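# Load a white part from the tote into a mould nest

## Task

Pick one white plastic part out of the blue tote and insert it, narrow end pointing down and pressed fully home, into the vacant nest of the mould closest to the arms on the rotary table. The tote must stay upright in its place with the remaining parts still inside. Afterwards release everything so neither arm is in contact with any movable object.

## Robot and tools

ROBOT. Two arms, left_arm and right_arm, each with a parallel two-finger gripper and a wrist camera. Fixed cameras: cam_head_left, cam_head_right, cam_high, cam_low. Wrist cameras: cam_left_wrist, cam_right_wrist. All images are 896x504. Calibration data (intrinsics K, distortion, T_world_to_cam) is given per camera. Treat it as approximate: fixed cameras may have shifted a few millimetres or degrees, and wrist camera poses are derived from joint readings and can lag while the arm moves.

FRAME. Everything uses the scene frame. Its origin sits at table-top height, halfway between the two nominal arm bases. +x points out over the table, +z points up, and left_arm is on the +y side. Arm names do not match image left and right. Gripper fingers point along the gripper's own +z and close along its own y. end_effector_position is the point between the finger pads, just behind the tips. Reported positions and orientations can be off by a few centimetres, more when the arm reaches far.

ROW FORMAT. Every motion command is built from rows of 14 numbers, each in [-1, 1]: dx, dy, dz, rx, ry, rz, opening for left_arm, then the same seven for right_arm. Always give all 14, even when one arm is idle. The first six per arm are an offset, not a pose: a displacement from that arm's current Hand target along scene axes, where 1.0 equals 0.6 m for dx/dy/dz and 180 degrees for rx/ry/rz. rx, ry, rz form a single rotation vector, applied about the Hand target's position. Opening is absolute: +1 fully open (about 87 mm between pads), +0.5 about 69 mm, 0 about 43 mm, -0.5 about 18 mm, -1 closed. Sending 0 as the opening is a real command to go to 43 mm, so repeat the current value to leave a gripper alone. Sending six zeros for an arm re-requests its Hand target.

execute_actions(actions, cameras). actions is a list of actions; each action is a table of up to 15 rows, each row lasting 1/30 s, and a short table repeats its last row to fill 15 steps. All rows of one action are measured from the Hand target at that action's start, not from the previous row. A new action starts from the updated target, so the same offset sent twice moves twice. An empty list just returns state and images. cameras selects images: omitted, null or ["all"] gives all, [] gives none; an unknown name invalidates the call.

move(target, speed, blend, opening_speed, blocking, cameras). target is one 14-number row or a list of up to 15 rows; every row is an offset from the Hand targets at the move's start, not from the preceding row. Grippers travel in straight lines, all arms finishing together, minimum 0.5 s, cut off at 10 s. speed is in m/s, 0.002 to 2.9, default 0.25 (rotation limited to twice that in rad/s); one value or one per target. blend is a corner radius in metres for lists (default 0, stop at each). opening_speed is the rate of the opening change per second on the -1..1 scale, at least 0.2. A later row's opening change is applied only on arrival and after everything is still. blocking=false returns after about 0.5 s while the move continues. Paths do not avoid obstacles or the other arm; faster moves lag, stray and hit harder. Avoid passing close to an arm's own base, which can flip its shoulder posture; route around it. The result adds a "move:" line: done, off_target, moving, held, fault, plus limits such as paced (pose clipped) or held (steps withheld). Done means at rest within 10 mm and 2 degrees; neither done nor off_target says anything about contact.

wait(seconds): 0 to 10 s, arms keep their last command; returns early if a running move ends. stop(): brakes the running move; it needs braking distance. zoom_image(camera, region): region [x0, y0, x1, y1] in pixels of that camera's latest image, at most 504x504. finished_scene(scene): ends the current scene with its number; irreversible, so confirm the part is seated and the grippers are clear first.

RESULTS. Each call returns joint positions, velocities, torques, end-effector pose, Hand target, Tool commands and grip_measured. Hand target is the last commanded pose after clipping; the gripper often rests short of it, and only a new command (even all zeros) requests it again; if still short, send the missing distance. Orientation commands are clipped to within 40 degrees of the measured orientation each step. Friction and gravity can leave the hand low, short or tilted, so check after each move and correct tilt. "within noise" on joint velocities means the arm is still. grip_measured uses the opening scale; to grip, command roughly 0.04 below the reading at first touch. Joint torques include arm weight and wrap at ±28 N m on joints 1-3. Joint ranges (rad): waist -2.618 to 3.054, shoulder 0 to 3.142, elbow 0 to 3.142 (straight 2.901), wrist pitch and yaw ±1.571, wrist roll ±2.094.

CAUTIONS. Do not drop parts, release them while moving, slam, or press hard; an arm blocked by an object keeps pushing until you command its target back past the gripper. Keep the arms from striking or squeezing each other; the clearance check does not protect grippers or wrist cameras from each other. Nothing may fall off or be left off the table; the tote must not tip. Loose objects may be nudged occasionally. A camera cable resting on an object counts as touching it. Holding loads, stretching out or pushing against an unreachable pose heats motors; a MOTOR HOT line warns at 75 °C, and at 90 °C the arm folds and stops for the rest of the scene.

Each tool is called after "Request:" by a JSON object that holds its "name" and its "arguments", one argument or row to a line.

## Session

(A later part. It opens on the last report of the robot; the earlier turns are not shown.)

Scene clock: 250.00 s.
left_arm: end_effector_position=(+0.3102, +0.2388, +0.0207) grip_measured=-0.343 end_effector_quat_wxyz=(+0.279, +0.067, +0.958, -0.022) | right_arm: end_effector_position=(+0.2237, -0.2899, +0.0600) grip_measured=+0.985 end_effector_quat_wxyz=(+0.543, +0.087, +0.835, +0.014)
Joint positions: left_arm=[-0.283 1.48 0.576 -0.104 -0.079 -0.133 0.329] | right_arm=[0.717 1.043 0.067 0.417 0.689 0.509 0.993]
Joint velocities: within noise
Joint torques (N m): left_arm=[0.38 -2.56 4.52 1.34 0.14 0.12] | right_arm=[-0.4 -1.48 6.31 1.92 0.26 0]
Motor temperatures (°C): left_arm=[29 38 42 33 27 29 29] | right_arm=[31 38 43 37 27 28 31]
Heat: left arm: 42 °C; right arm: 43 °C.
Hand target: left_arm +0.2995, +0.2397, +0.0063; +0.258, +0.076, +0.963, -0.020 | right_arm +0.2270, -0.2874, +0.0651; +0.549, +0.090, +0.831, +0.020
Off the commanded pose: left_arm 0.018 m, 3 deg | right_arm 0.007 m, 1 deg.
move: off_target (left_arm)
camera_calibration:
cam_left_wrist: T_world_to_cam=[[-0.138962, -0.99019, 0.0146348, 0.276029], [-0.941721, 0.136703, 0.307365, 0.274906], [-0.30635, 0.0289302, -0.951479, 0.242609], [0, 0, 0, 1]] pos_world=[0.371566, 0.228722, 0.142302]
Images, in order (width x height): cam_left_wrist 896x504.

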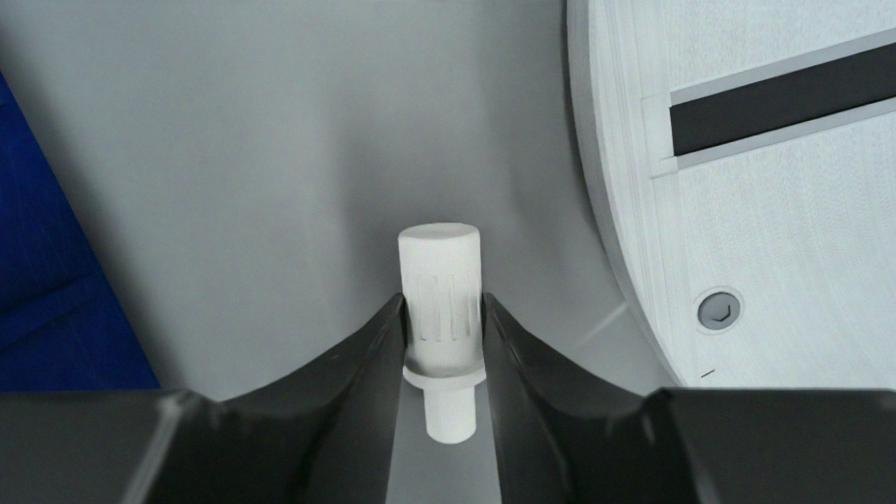

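Request:
{"name": "move", "arguments": {
  "target": [
    [0.0,0,0.01,0,0,0,-0.46,0,0,0,0,0,0,1],
    [0.0,0,0.01,0,0,0,-0.15,0,0,0,0,0,0,1]
  ],
  "speed": 0.05,
  "opening_speed": 0.4,
  "cameras": ["cam_left_wrist"]
}}

Scene clock: 257.17 s.
left_arm: end_effector_position=(+0.3056, +0.2401, +0.0187) grip_measured=-0.150 end_effector_quat_wxyz=(+0.270, +0.068, +0.960, -0.020) | right_arm: end_effector_position=(+0.2237, -0.2899, +0.0600) grip_measured=+0.985 end_effector_quat_wxyz=(+0.543, +0.087, +0.835, +0.014)
Joint positions: left_arm=[-0.283 1.48 0.576 -0.124 -0.078 -0.133 0.425] | right_arm=[0.717 1.043 0.067 0.417 0.689 0.509 0.993]
Joint velocities: within noise
Joint torques (N m): left_arm=[0.35 -3.74 5.75 1.21 0.13 0.11] | right_arm=[-0.25 -1.42 6.37 1.91 0.27 -0.01]
Motor temperatures (°C): left_arm=[29 37 42 33 27 29 29] | right_arm=[31 38 43 38 27 28 31]
Heat: left arm: 42 °C; right arm: 43 °C.
Hand target: left_arm +0.2996, +0.2397, +0.0123; +0.258, +0.076, +0.963, -0.020 | right_arm +0.2270, -0.2874, +0.0651; +0.549, +0.090, +0.831, +0.020
Off the commanded pose: left_arm 0.009 m, 2 deg | right_arm 0.007 m, 1 deg.
move: done; target 2's new opening was sent with left_arm's hand 0.014 m and 3 deg from that target
camera_calibration:
cam_left_wrist: T_world_to_cam=[[-0.139042, -0.990213, 0.0120742, 0.276686], [-0.93537, 0.135325, 0.326756, 0.269031], [-0.325192, 0.0341388, -0.945032, 0.243658], [0, 0, 0, 1]] pos_world=[0.369351, 0.229253, 0.139016]
Images, in order (width x height): cam_left_wrist 896x504.

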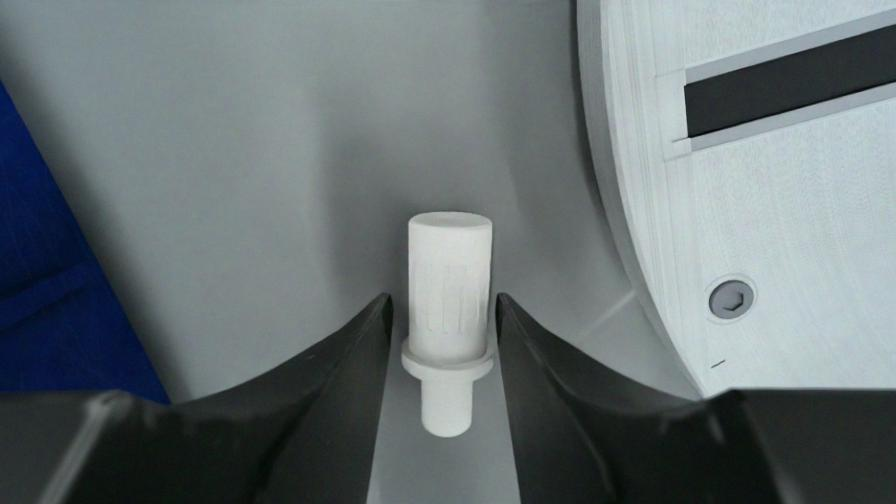

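Request:
{"name": "move", "arguments": {
  "target": [
    [0.0,0,0.15,0,0,0,0.2,0,0,0,0,0,0,1]
  ],
  "speed": 0.15,
  "opening_speed": 0.4,
  "cameras": ["cam_left_wrist","cam_head_right","cam_high"]
}}

Request:
{"name": "zoom_image", "arguments": {
  "camera": "cam_head_right",
  "region": [300, 230, 420, 330]
}}

Scene clock: 265.53 s.
left_arm: end_effector_position=(+0.2941, +0.2436, +0.0912) grip_measured=+0.200 end_effector_quat_wxyz=(+0.243, +0.069, +0.967, -0.014) | right_arm: end_effector_position=(+0.2237, -0.2899, +0.0600) grip_measured=+0.985 end_effector_quat_wxyz=(+0.543, +0.087, +0.835, +0.014)
Joint positions: left_arm=[-0.283 1.318 0.793 -0.56 -0.078 -0.133 0.6] | right_arm=[0.717 1.043 0.067 0.417 0.689 0.509 0.993]
Joint velocities: within noise
Joint torques (N m): left_arm=[0.34 -5.31 9.88 1.11 0.13 0.11] | right_arm=[-0.34 -1.35 6.39 1.92 0.28 0.01]
Motor temperatures (°C): left_arm=[29 37 42 33 27 29 29] | right_arm=[31 38 43 38 27 28 31]
Heat: left arm: 42 °C; right arm: 43 °C.
Hand target: left_arm +0.2996, +0.2397, +0.1023; +0.258, +0.076, +0.963, -0.020 | right_arm +0.2270, -0.2874, +0.0651; +0.549, +0.090, +0.831, +0.020
Off the commanded pose: left_arm 0.013 m, 2 deg | right_arm 0.007 m, 1 deg.
move: off_target (left_arm)
camera_calibration:
cam_left_wrist: T_world_to_cam=[[-0.138659, -0.990334, 0.00336585, 0.278408], [-0.916551, 0.129615, 0.378331, 0.22523], [-0.37511, 0.0493741, -0.925664, 0.31752], [0, 0, 0, 1]] pos_world=[0.364143, 0.230847, 0.207768]
Images, in order (width x height): cam_head_right 896x504, cam_high 896x504, cam_left_wrist 896x504.

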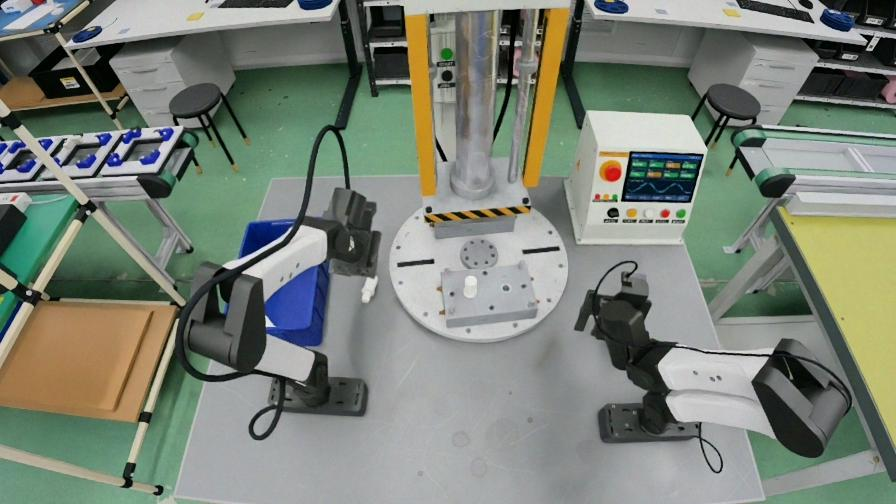

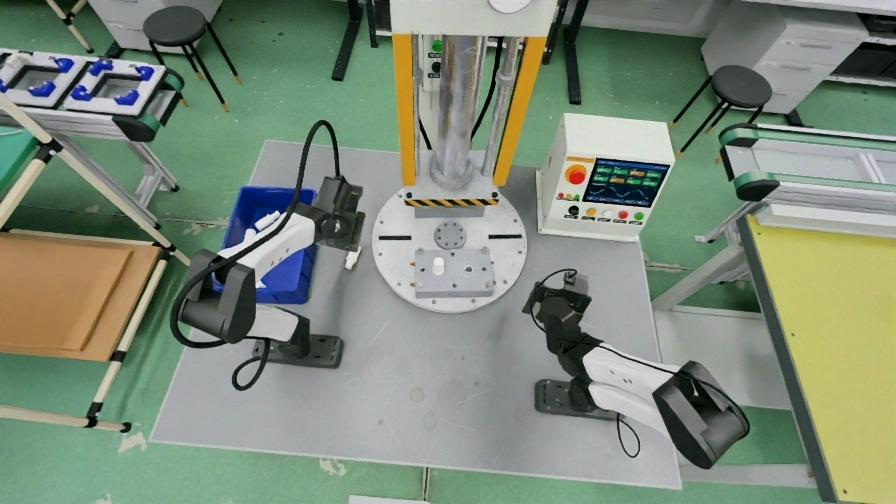

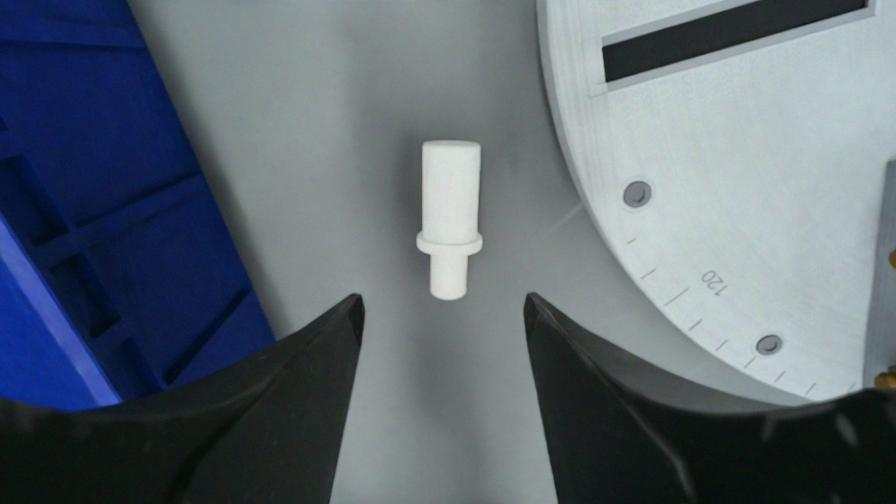

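Scaled by 4.200 from the camera's 896x504 image, which has a finer 1280x720 frame.

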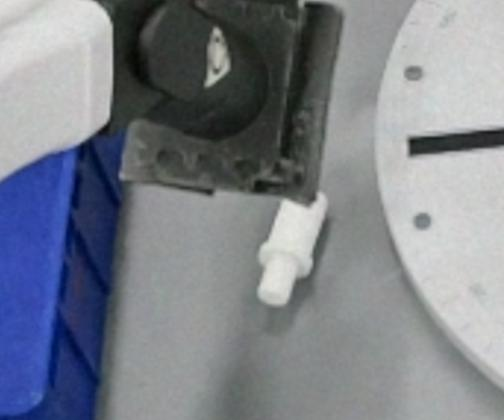

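Request:
{"name": "move", "arguments": {
  "target": [
    [0.027,-0.004,0.03,0.0391,0.2469,0,0.0,0,0,0,0,0,0,1],
    [0.027,-0.004,-0.07,0.0391,0.2469,0,0.0,0,0,0,0,0,0,1]
  ],
  "speed": 0.2,
  "cameras": ["cam_left_wrist","cam_head_right","cam_low"]
}}

Request:
{"name": "zoom_image", "arguments": {
  "camera": "cam_low",
  "region": [340, 100, 560, 280]
}}

Scene clock: 286.53 s.
left_arm: end_effector_position=(+0.3147, +0.2368, +0.0664) grip_measured=+0.000 end_effector_quat_wxyz=(-0.127, +0.078, +0.989, +0.016) | right_arm: end_effector_position=(+0.2237, -0.2899, +0.0600) grip_measured=+0.985 end_effector_quat_wxyz=(+0.543, +0.087, +0.835, +0.014)
Joint positions: left_arm=[-0.238 2.128 1.595 -1.293 0.011 -0.092 0.5] | right_arm=[0.717 1.043 0.067 0.417 0.689 0.509 0.993]
Joint velocities: within noise
Joint torques (N m): left_arm=[1.32 -8.13 5.94 -0.04 0.23 0.11] | right_arm=[-0.42 -1.35 6.2 1.93 0.27 0.01]
Motor temperatures (°C): left_arm=[29 37 44 32 27 29 28] | right_arm=[31 38 44 38 27 28 31]
Heat: left arm: 44 °C; right arm: 44 °C.
Hand target: left_arm +0.3157, +0.2372, +0.0603; -0.130, +0.078, +0.988, +0.010 | right_arm +0.2270, -0.2874, +0.0651; +0.549, +0.090, +0.831, +0.020
Off the commanded pose: left_arm 0.006 m, 1 deg | right_arm 0.007 m, 1 deg.
move: done
camera_calibration:
cam_left_wrist: T_world_to_cam=[[-0.14998, -0.988664, -0.00704507, 0.278456], [-0.417528, 0.0568766, 0.906882, 0.0794411], [-0.896201, 0.138956, -0.421325, 0.41192], [0, 0, 0, 1]] pos_world=[0.444095, 0.213542, 0.10347]
Images, in order (width x height): cam_head_right 896x504, cam_low 896x504, cam_left_wrist 896x504.

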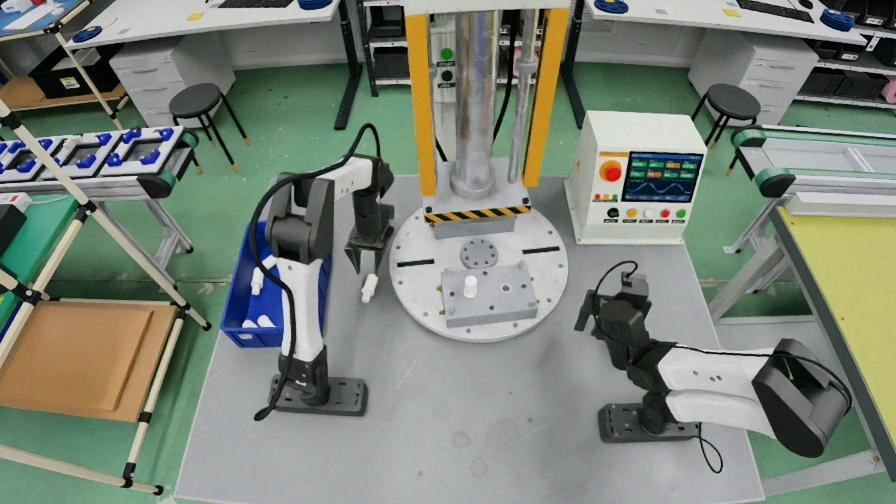

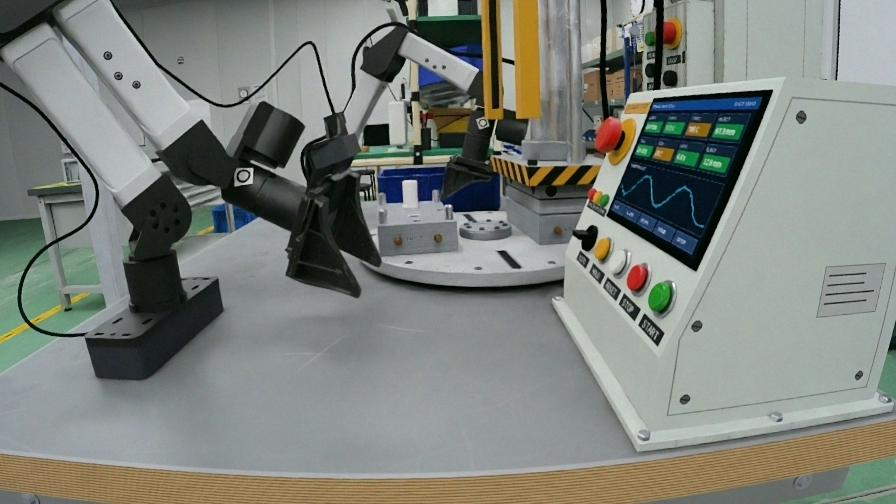

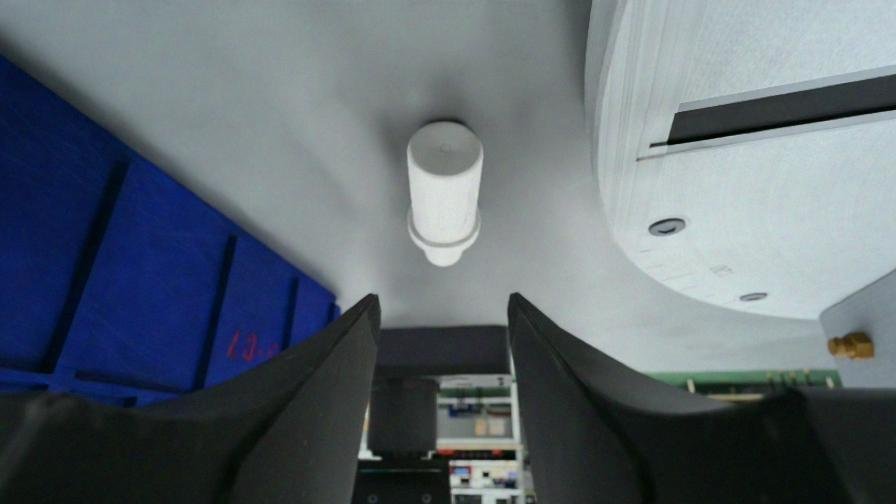

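Scaled by 2.291 from the camera's 896x504 image, which has a finer 1280x720 frame.

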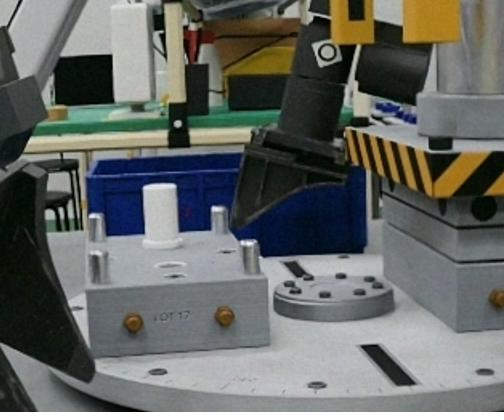

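Request:
{"name": "move", "arguments": {
  "target": [
    [0.002,0.001,-0.0805,0,0,0,0.0,0,0,0,0,0,0,1]
  ],
  "speed": 0.1,
  "cameras": ["cam_left_wrist","cam_head_right"]
}}

Scene clock: 293.10 s.
left_arm: end_effector_position=(+0.3182, +0.2360, +0.0204) grip_measured=+0.000 end_effector_quat_wxyz=(-0.122, +0.079, +0.989, +0.016) | right_arm: end_effector_position=(+0.2237, -0.2899, +0.0600) grip_measured=+0.985 end_effector_quat_wxyz=(+0.543, +0.087, +0.835, +0.014)
Joint positions: left_arm=[-0.238 2.197 1.515 -1.136 0.011 -0.09 0.5] | right_arm=[0.717 1.043 0.067 0.417 0.689 0.509 0.993]
Joint velocities: within noise
Joint torques (N m): left_arm=[1.48 -7.95 5.29 0 0.22 0.11] | right_arm=[-0.39 -1.43 6.28 1.91 0.31 0.01]
Motor temperatures (°C): left_arm=[29 38 44 32 27 29 28] | right_arm=[31 38 44 38 27 28 31]
Heat: left arm: 44 °C; right arm: 44 °C.
Hand target: left_arm +0.3171, +0.2378, +0.0121; -0.130, +0.078, +0.988, +0.010 | right_arm +0.2270, -0.2874, +0.0651; +0.549, +0.090, +0.831, +0.020
Off the commanded pose: left_arm 0.009 m, 1 deg | right_arm 0.007 m, 1 deg.
move: done
camera_calibration:
cam_left_wrist: T_world_to_cam=[[-0.152082, -0.988352, -0.00558138, 0.278409], [-0.424951, 0.0602886, 0.903206, 0.12428], [-0.89235, 0.139734, -0.42917, 0.394544], [0, 0, 0, 1]] pos_world=[0.447225, 0.212543, 0.0586296]
Images, in order (width x height): cam_head_right 896x504, cam_left_wrist 896x504.

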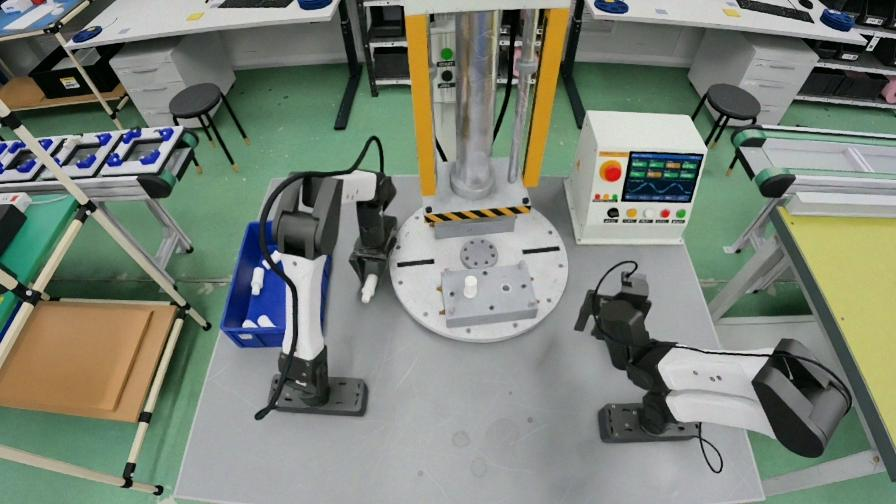

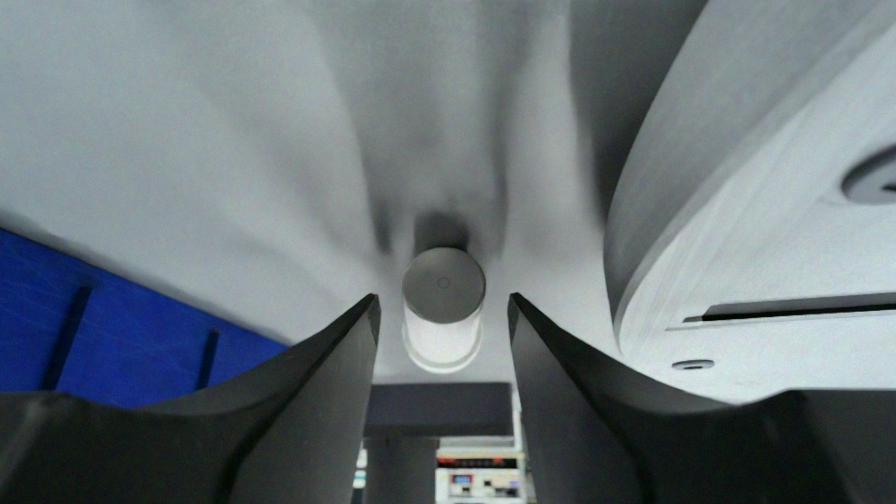

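Good. Close.

Request:
{"name": "move", "arguments": {
  "target": [
    [0,0,-0.003,0,0,0,-0.47,0,0,0,0,0,0,1]
  ],
  "speed": 0.1,
  "opening_speed": 0.4,
  "cameras": ["cam_left_wrist"]
}}

Request:
{"name": "zoom_image", "arguments": {
  "camera": "cam_left_wrist",
  "region": [300, 180, 600, 430]
}}

Scene clock: 301.73 s.
left_arm: end_effector_position=(+0.3196, +0.2356, +0.0198) grip_measured=-0.346 end_effector_quat_wxyz=(-0.119, +0.079, +0.990, +0.015) | right_arm: end_effector_position=(+0.2237, -0.2899, +0.0600) grip_measured=+0.985 end_effector_quat_wxyz=(+0.543, +0.087, +0.835, +0.014)
Joint positions: left_arm=[-0.238 2.197 1.515 -1.129 0.011 -0.09 0.327] | right_arm=[0.717 1.043 0.067 0.417 0.689 0.509 0.993]
Joint velocities: within noise
Joint torques (N m): left_arm=[1.51 -7.71 5.05 0.01 0.22 0.11] | right_arm=[-0.31 -1.42 6.5 1.92 0.32 0]
Motor temperatures (°C): left_arm=[29 39 43 32 27 29 28] | right_arm=[30 38 44 38 27 28 31]
Heat: left arm: 43 °C; right arm: 44 °C.
Hand target: left_arm +0.3171, +0.2378, +0.0103; -0.130, +0.078, +0.988, +0.010 | right_arm +0.2270, -0.2874, +0.0651; +0.549, +0.090, +0.831, +0.020
Off the commanded pose: left_arm 0.010 m, 1 deg | right_arm 0.007 m, 1 deg.
move: done
camera_calibration:
cam_left_wrist: T_world_to_cam=[[-0.152112, -0.988351, -0.0049885, 0.278258], [-0.430305, 0.0616807, 0.900574, 0.12688], [-0.889775, 0.139135, -0.434675, 0.394957], [0, 0, 0, 1]] pos_world=[0.448346, 0.212238, 0.0588011]
Images, in order (width x height): cam_left_wrist 896x504.

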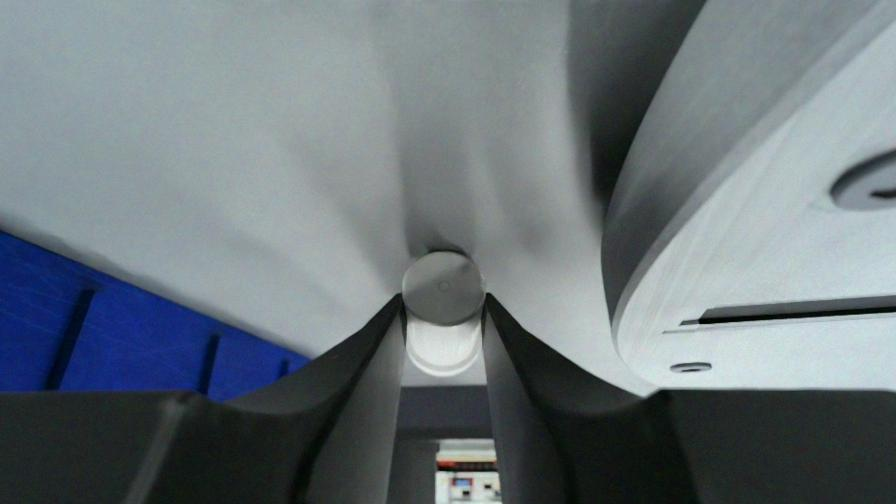

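Scaled by 1.680 from the camera's 896x504 image, which has a finer 1280x720 frame.

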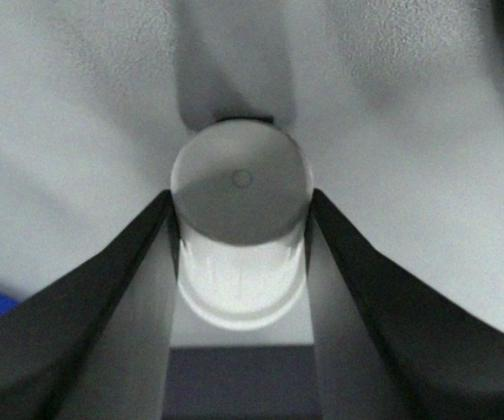

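Request:
{"name": "move", "arguments": {
  "target": [
    [0,0,0.2,0,0,0,-0.47,0,0,0,0,0,0,1],
    [-0.0285,-0.146,0.45,-0.1314,-0.5079,-0.0465,-0.47,0,0,0,0,0,0,1],
    [-0.12,-0.521,0.416,-0.1314,-0.5079,-0.0465,-0.47,0,0,0,0,0,0,1]
  ],
  "speed": [0.15,0.3,0.25],
  "blend": 0.02
}}

Request:
{"name": "zoom_image", "arguments": {
  "camera": "cam_low",
  "region": [300, 50, 560, 280]
}}

Scene clock: 351.30 s.
left_arm: end_effector_position=(+0.2430, -0.0684, +0.2505) grip_measured=-0.346 end_effector_quat_wxyz=(+0.622, +0.154, +0.761, -0.101) | right_arm: end_effector_position=(+0.2237, -0.2899, +0.0600) grip_measured=+0.985 end_effector_quat_wxyz=(+0.543, +0.087, +0.835, +0.014)
Joint positions: left_arm=[-1.371 1.57 1.11 0.075 -0.989 -0.287 0.327] | right_arm=[0.717 1.043 0.067 0.417 0.689 0.509 0.993]
Joint velocities: within noise
Joint torques (N m): left_arm=[0.55 -5.39 11.08 1.72 -0.29 -0.16] | right_arm=[-0.38 -1.44 6.3 1.93 0.27 0]
Motor temperatures (°C): left_arm=[29 42 42 31 27 29 29] | right_arm=[30 38 44 38 27 28 31]
Heat: left arm: 42 °C; right arm: 44 °C.
Hand target: left_arm +0.2452, -0.0747, +0.2599; +0.629, +0.134, +0.758, -0.111 | right_arm +0.2270, -0.2874, +0.0651; +0.549, +0.090, +0.831, +0.020
Off the commanded pose: left_arm 0.012 m, 3 deg | right_arm 0.007 m, 1 deg.
move: off_target (left_arm)
camera_calibration:
cam_left_wrist: T_world_to_cam=[[-0.365774, -0.930193, -0.0308279, 0.0297458], [-0.81929, 0.337525, -0.463508, 0.359985], [0.441557, -0.144282, -0.885556, 0.239463], [0, 0, 0, 1]] pos_world=[0.200076, -0.0592845, 0.379831]

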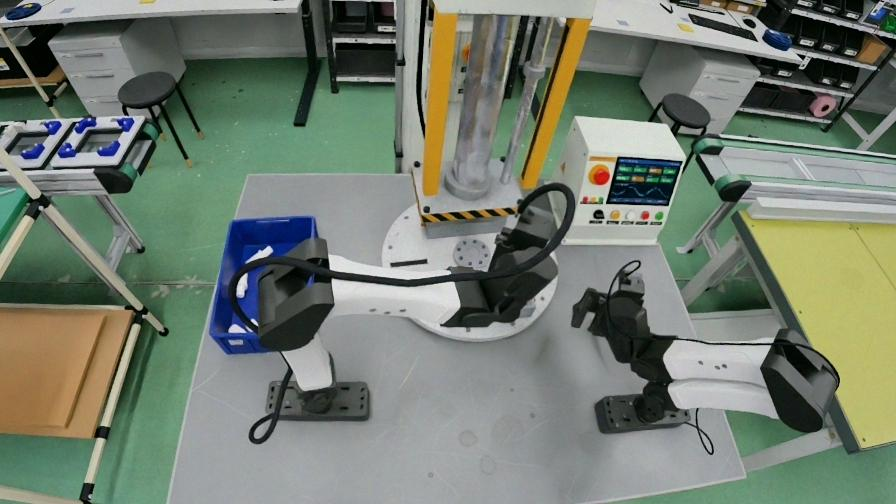

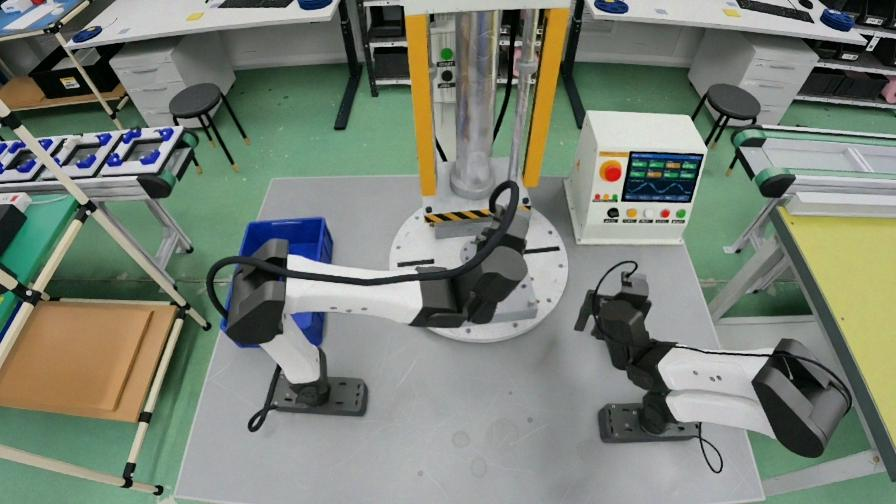

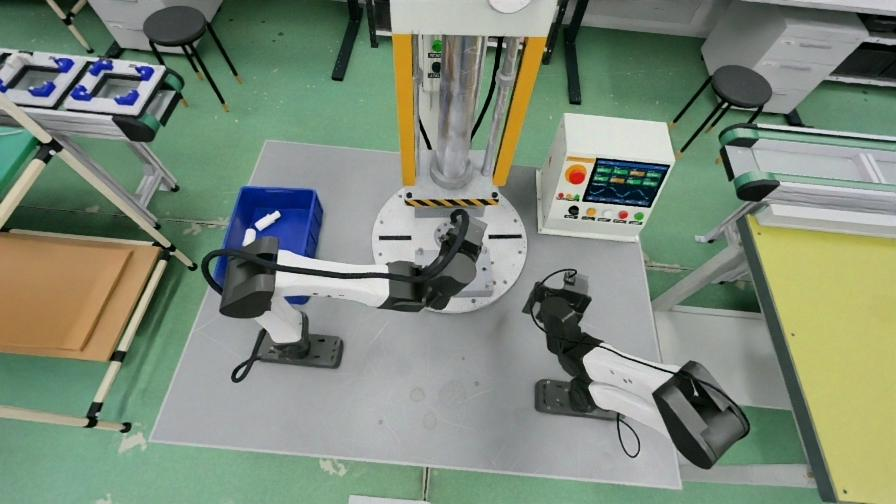

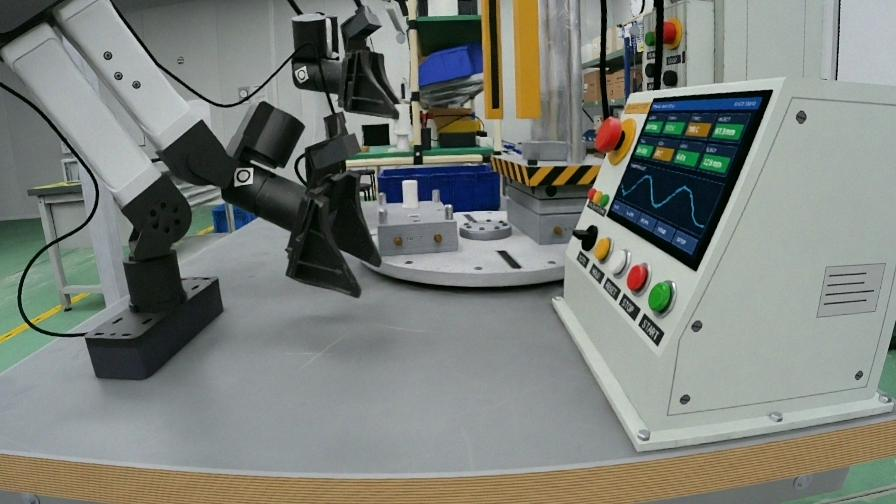

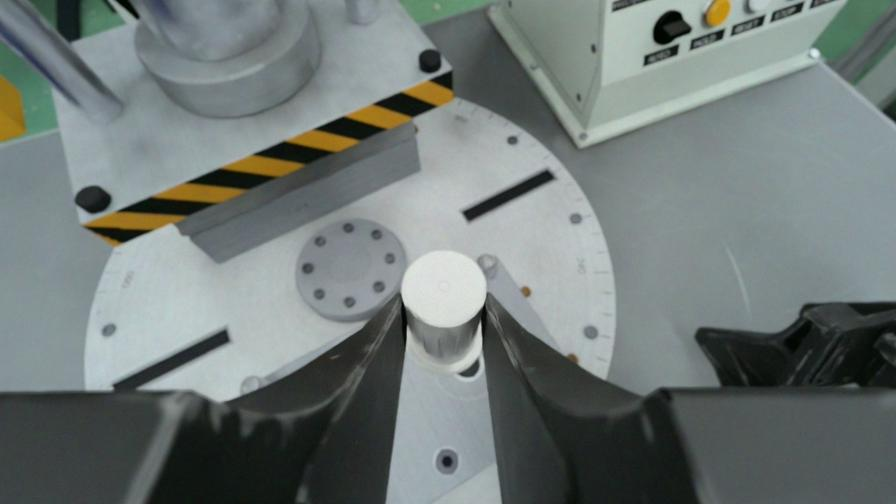

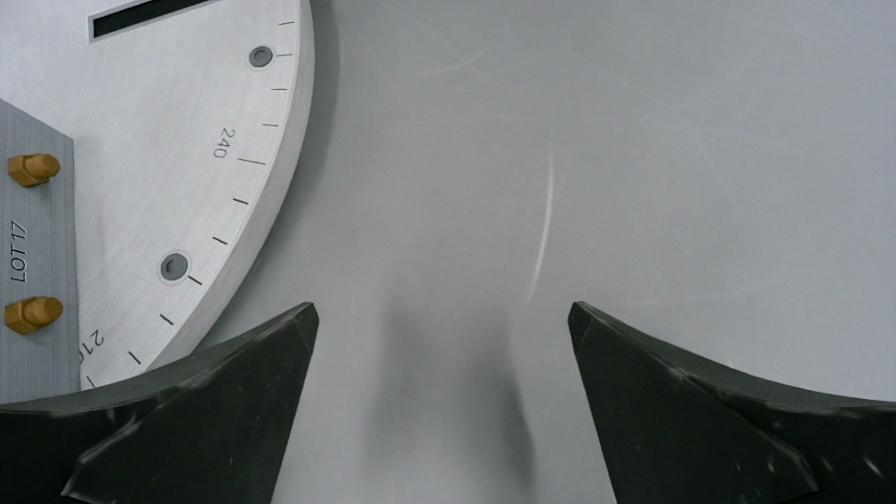

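Scaled by 1.938 from the camera's 896x504 image, which has a finer 1280x720 frame.

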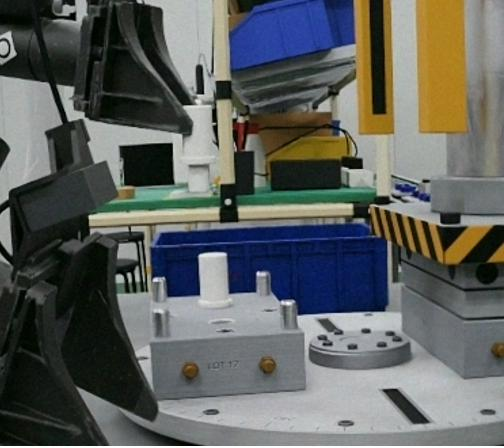

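Request:
{"name": "zoom_image", "arguments": {
  "camera": "cam_left_wrist",
  "region": [380, 230, 520, 400]
}}

Request:
{"name": "zoom_image", "arguments": {
  "camera": "cam_low",
  "region": [370, 80, 450, 240]
}}

Scaled by 2.965 from the camera's 896x504 image, which has a finer 1280x720 frame.

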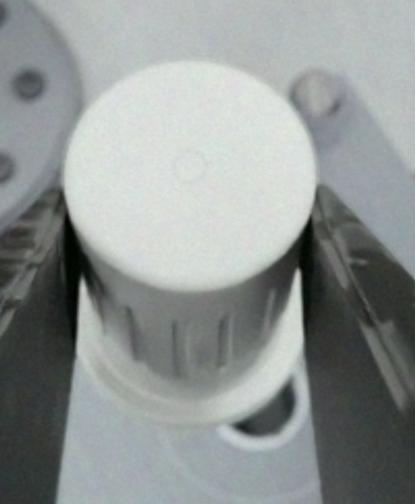

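Scaled by 3.150 from the camera's 896x504 image, which has a finer 1280x720 frame.

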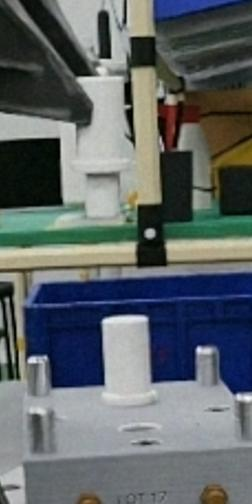

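Request:
{"name": "move", "arguments": {
  "target": [
    [0.024,-0.028,-0.075,-0.0136,0,0,-0.47,0,0,0,0,0,0,1]
  ],
  "speed": 0.15,
  "cameras": ["cam_left_wrist","cam_low"]
}}

Request:
{"name": "zoom_image", "arguments": {
  "camera": "cam_left_wrist",
  "region": [380, 230, 520, 400]
}}

Request:
{"name": "zoom_image", "arguments": {
  "camera": "cam_low",
  "region": [370, 100, 470, 240]
}}

Scene clock: 398.33 s.
left_arm: end_effector_position=(+0.2575, -0.0901, +0.2213) grip_measured=-0.346 end_effector_quat_wxyz=(+0.632, +0.122, +0.755, -0.125) | right_arm: end_effector_position=(+0.2237, -0.2899, +0.0600) grip_measured=+0.985 end_effector_quat_wxyz=(+0.543, +0.087, +0.835, +0.014)
Joint positions: left_arm=[-1.346 1.687 1.066 0.312 -0.981 -0.294 0.327] | right_arm=[0.717 1.043 0.067 0.417 0.689 0.509 0.993]
Joint velocities: within noise
Joint torques (N m): left_arm=[1.2 -6.19 7.01 1.8 0.01 -0.05] | right_arm=[-0.31 -1.44 6.27 1.95 0.28 0]
Motor temperatures (°C): left_arm=[29 39 47 35 28 29 30] | right_arm=[30 37 44 39 27 28 31]
Heat: left arm: 47 °C; right arm: 44 °C.
Hand target: left_arm +0.2596, -0.0915, +0.2148; +0.631, +0.120, +0.755, -0.127 | right_arm +0.2270, -0.2874, +0.0651; +0.549, +0.090, +0.831, +0.020
Off the commanded pose: left_arm 0.007 m, 0 deg | right_arm 0.007 m, 1 deg.
move: done
camera_calibration:
cam_left_wrist: T_world_to_cam=[[-0.347812, -0.936646, 0.0414834, -0.00736956], [-0.820383, 0.282624, -0.497086, 0.368433], [0.45387, -0.206925, -0.866709, 0.191116], [0, 0, 0, 1]] pos_world=[0.212951, -0.0714839, 0.34909]
Images, in order (width x height): cam_low 896x504, cam_left_wrist 896x504.

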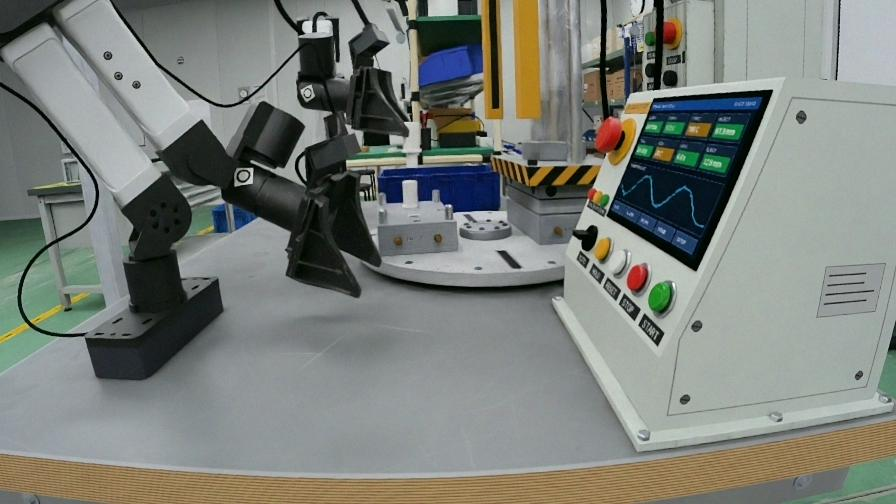

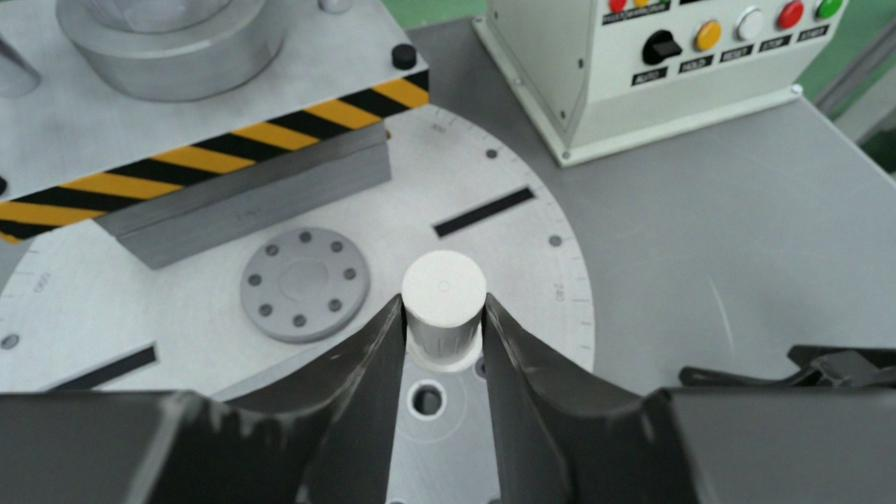

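Scaled by 2.965 from the camera's 896x504 image, which has a finer 1280x720 frame.

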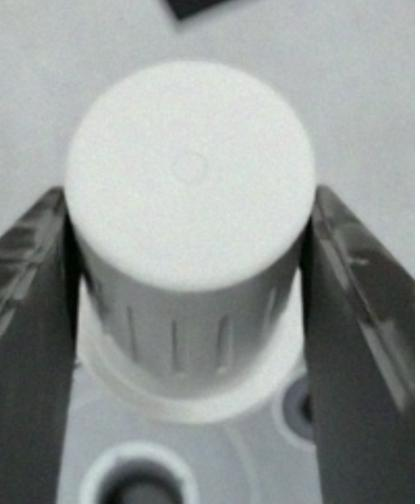

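Scaled by 3.600 from the camera's 896x504 image, which has a finer 1280x720 frame.

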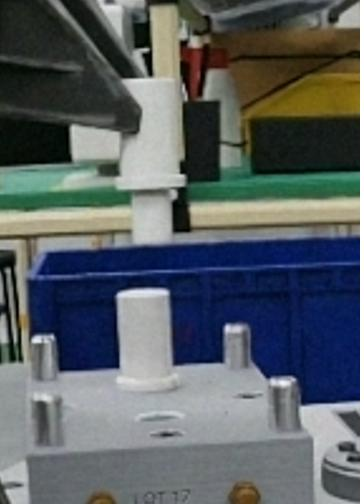

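Request:
{"name": "move", "arguments": {
  "target": [
    [0.002,0.0075,-0.06,0.0121,0,0,-0.47,0,0,0,0,0,0,1]
  ],
  "speed": 0.15,
  "cameras": ["cam_left_wrist","cam_low"]
}}

Request:
{"name": "zoom_image", "arguments": {
  "camera": "cam_left_wrist",
  "region": [370, 240, 530, 440]
}}

Request:
{"name": "zoom_image", "arguments": {
  "camera": "cam_low",
  "region": [370, 110, 470, 250]
}}

Scene clock: 428.80 s.
left_arm: end_effector_position=(+0.2569, -0.0875, +0.1854) grip_measured=-0.346 end_effector_quat_wxyz=(+0.629, +0.131, +0.757, -0.115) | right_arm: end_effector_position=(+0.2237, -0.2899, +0.0600) grip_measured=+0.985 end_effector_quat_wxyz=(+0.543, +0.087, +0.835, +0.014)
Joint positions: left_arm=[-1.346 1.741 0.987 0.423 -0.98 -0.288 0.327] | right_arm=[0.717 1.043 0.067 0.417 0.689 0.509 0.993]
Joint velocities: within noise
Joint torques (N m): left_arm=[1.51 -6.23 6.76 1.79 -0.01 0.06] | right_arm=[-0.27 -1.47 6.42 1.91 0.28 0]
Motor temperatures (°C): left_arm=[29 39 46 35 27 29 30] | right_arm=[30 37 44 39 27 28 31]
Heat: left arm: 46 °C; right arm: 44 °C.
Hand target: left_arm +0.2608, -0.0870, +0.1789; +0.629, +0.132, +0.758, -0.112 | right_arm +0.2270, -0.2874, +0.0651; +0.549, +0.090, +0.831, +0.020
Off the commanded pose: left_arm 0.008 m, 0 deg | right_arm 0.007 m, 1 deg.
move: done
camera_calibration:
cam_left_wrist: T_world_to_cam=[[-0.350023, -0.936585, 0.0170883, 0.00144503], [-0.821266, 0.298049, -0.486508, 0.349016], [0.450563, -0.184323, -0.873509, 0.164922], [0, 0, 0, 1]] pos_world=[0.212833, -0.0722714, 0.313835]
Images, in order (width x height): cam_low 896x504, cam_left_wrist 896x504.

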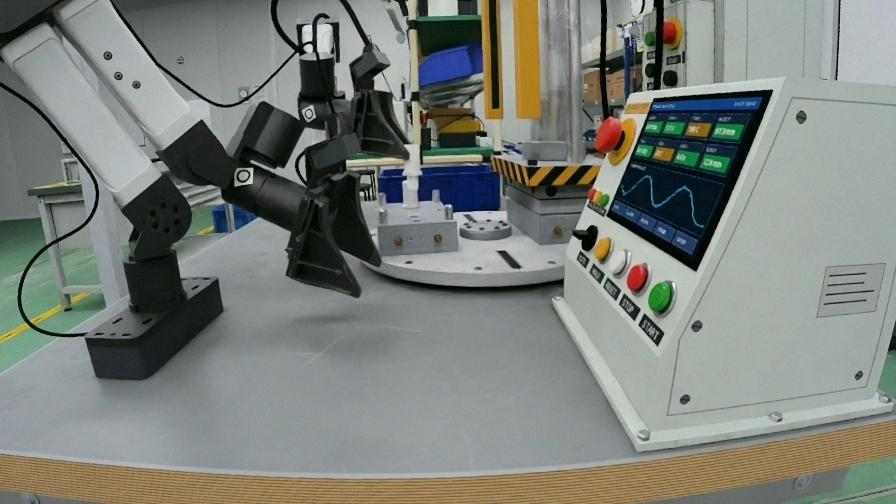

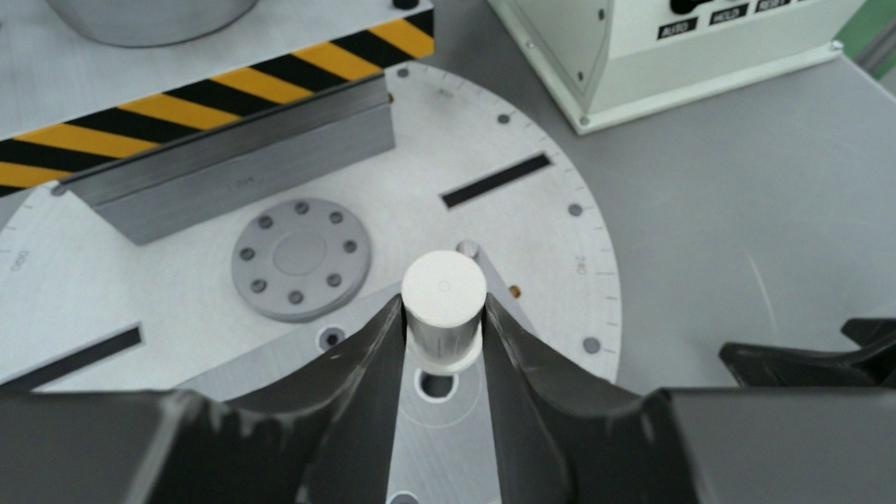

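Scaled by 2.520 from the camera's 896x504 image, which has a finer 1280x720 frame.

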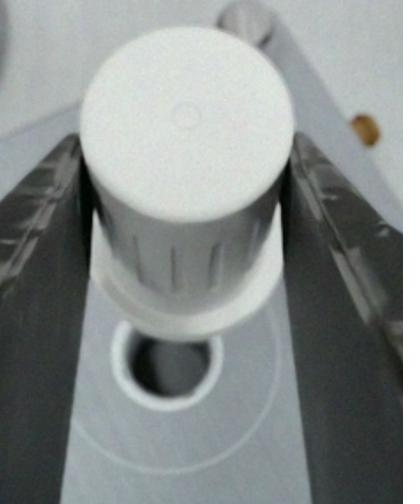

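Scaled by 3.600 from the camera's 896x504 image, which has a finer 1280x720 frame.

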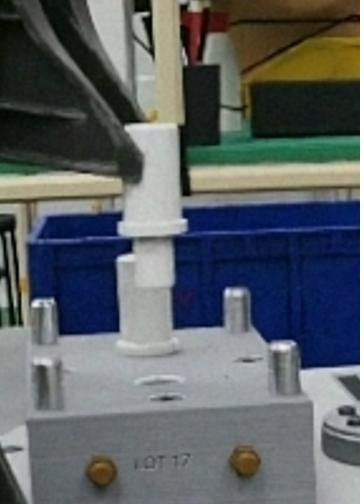

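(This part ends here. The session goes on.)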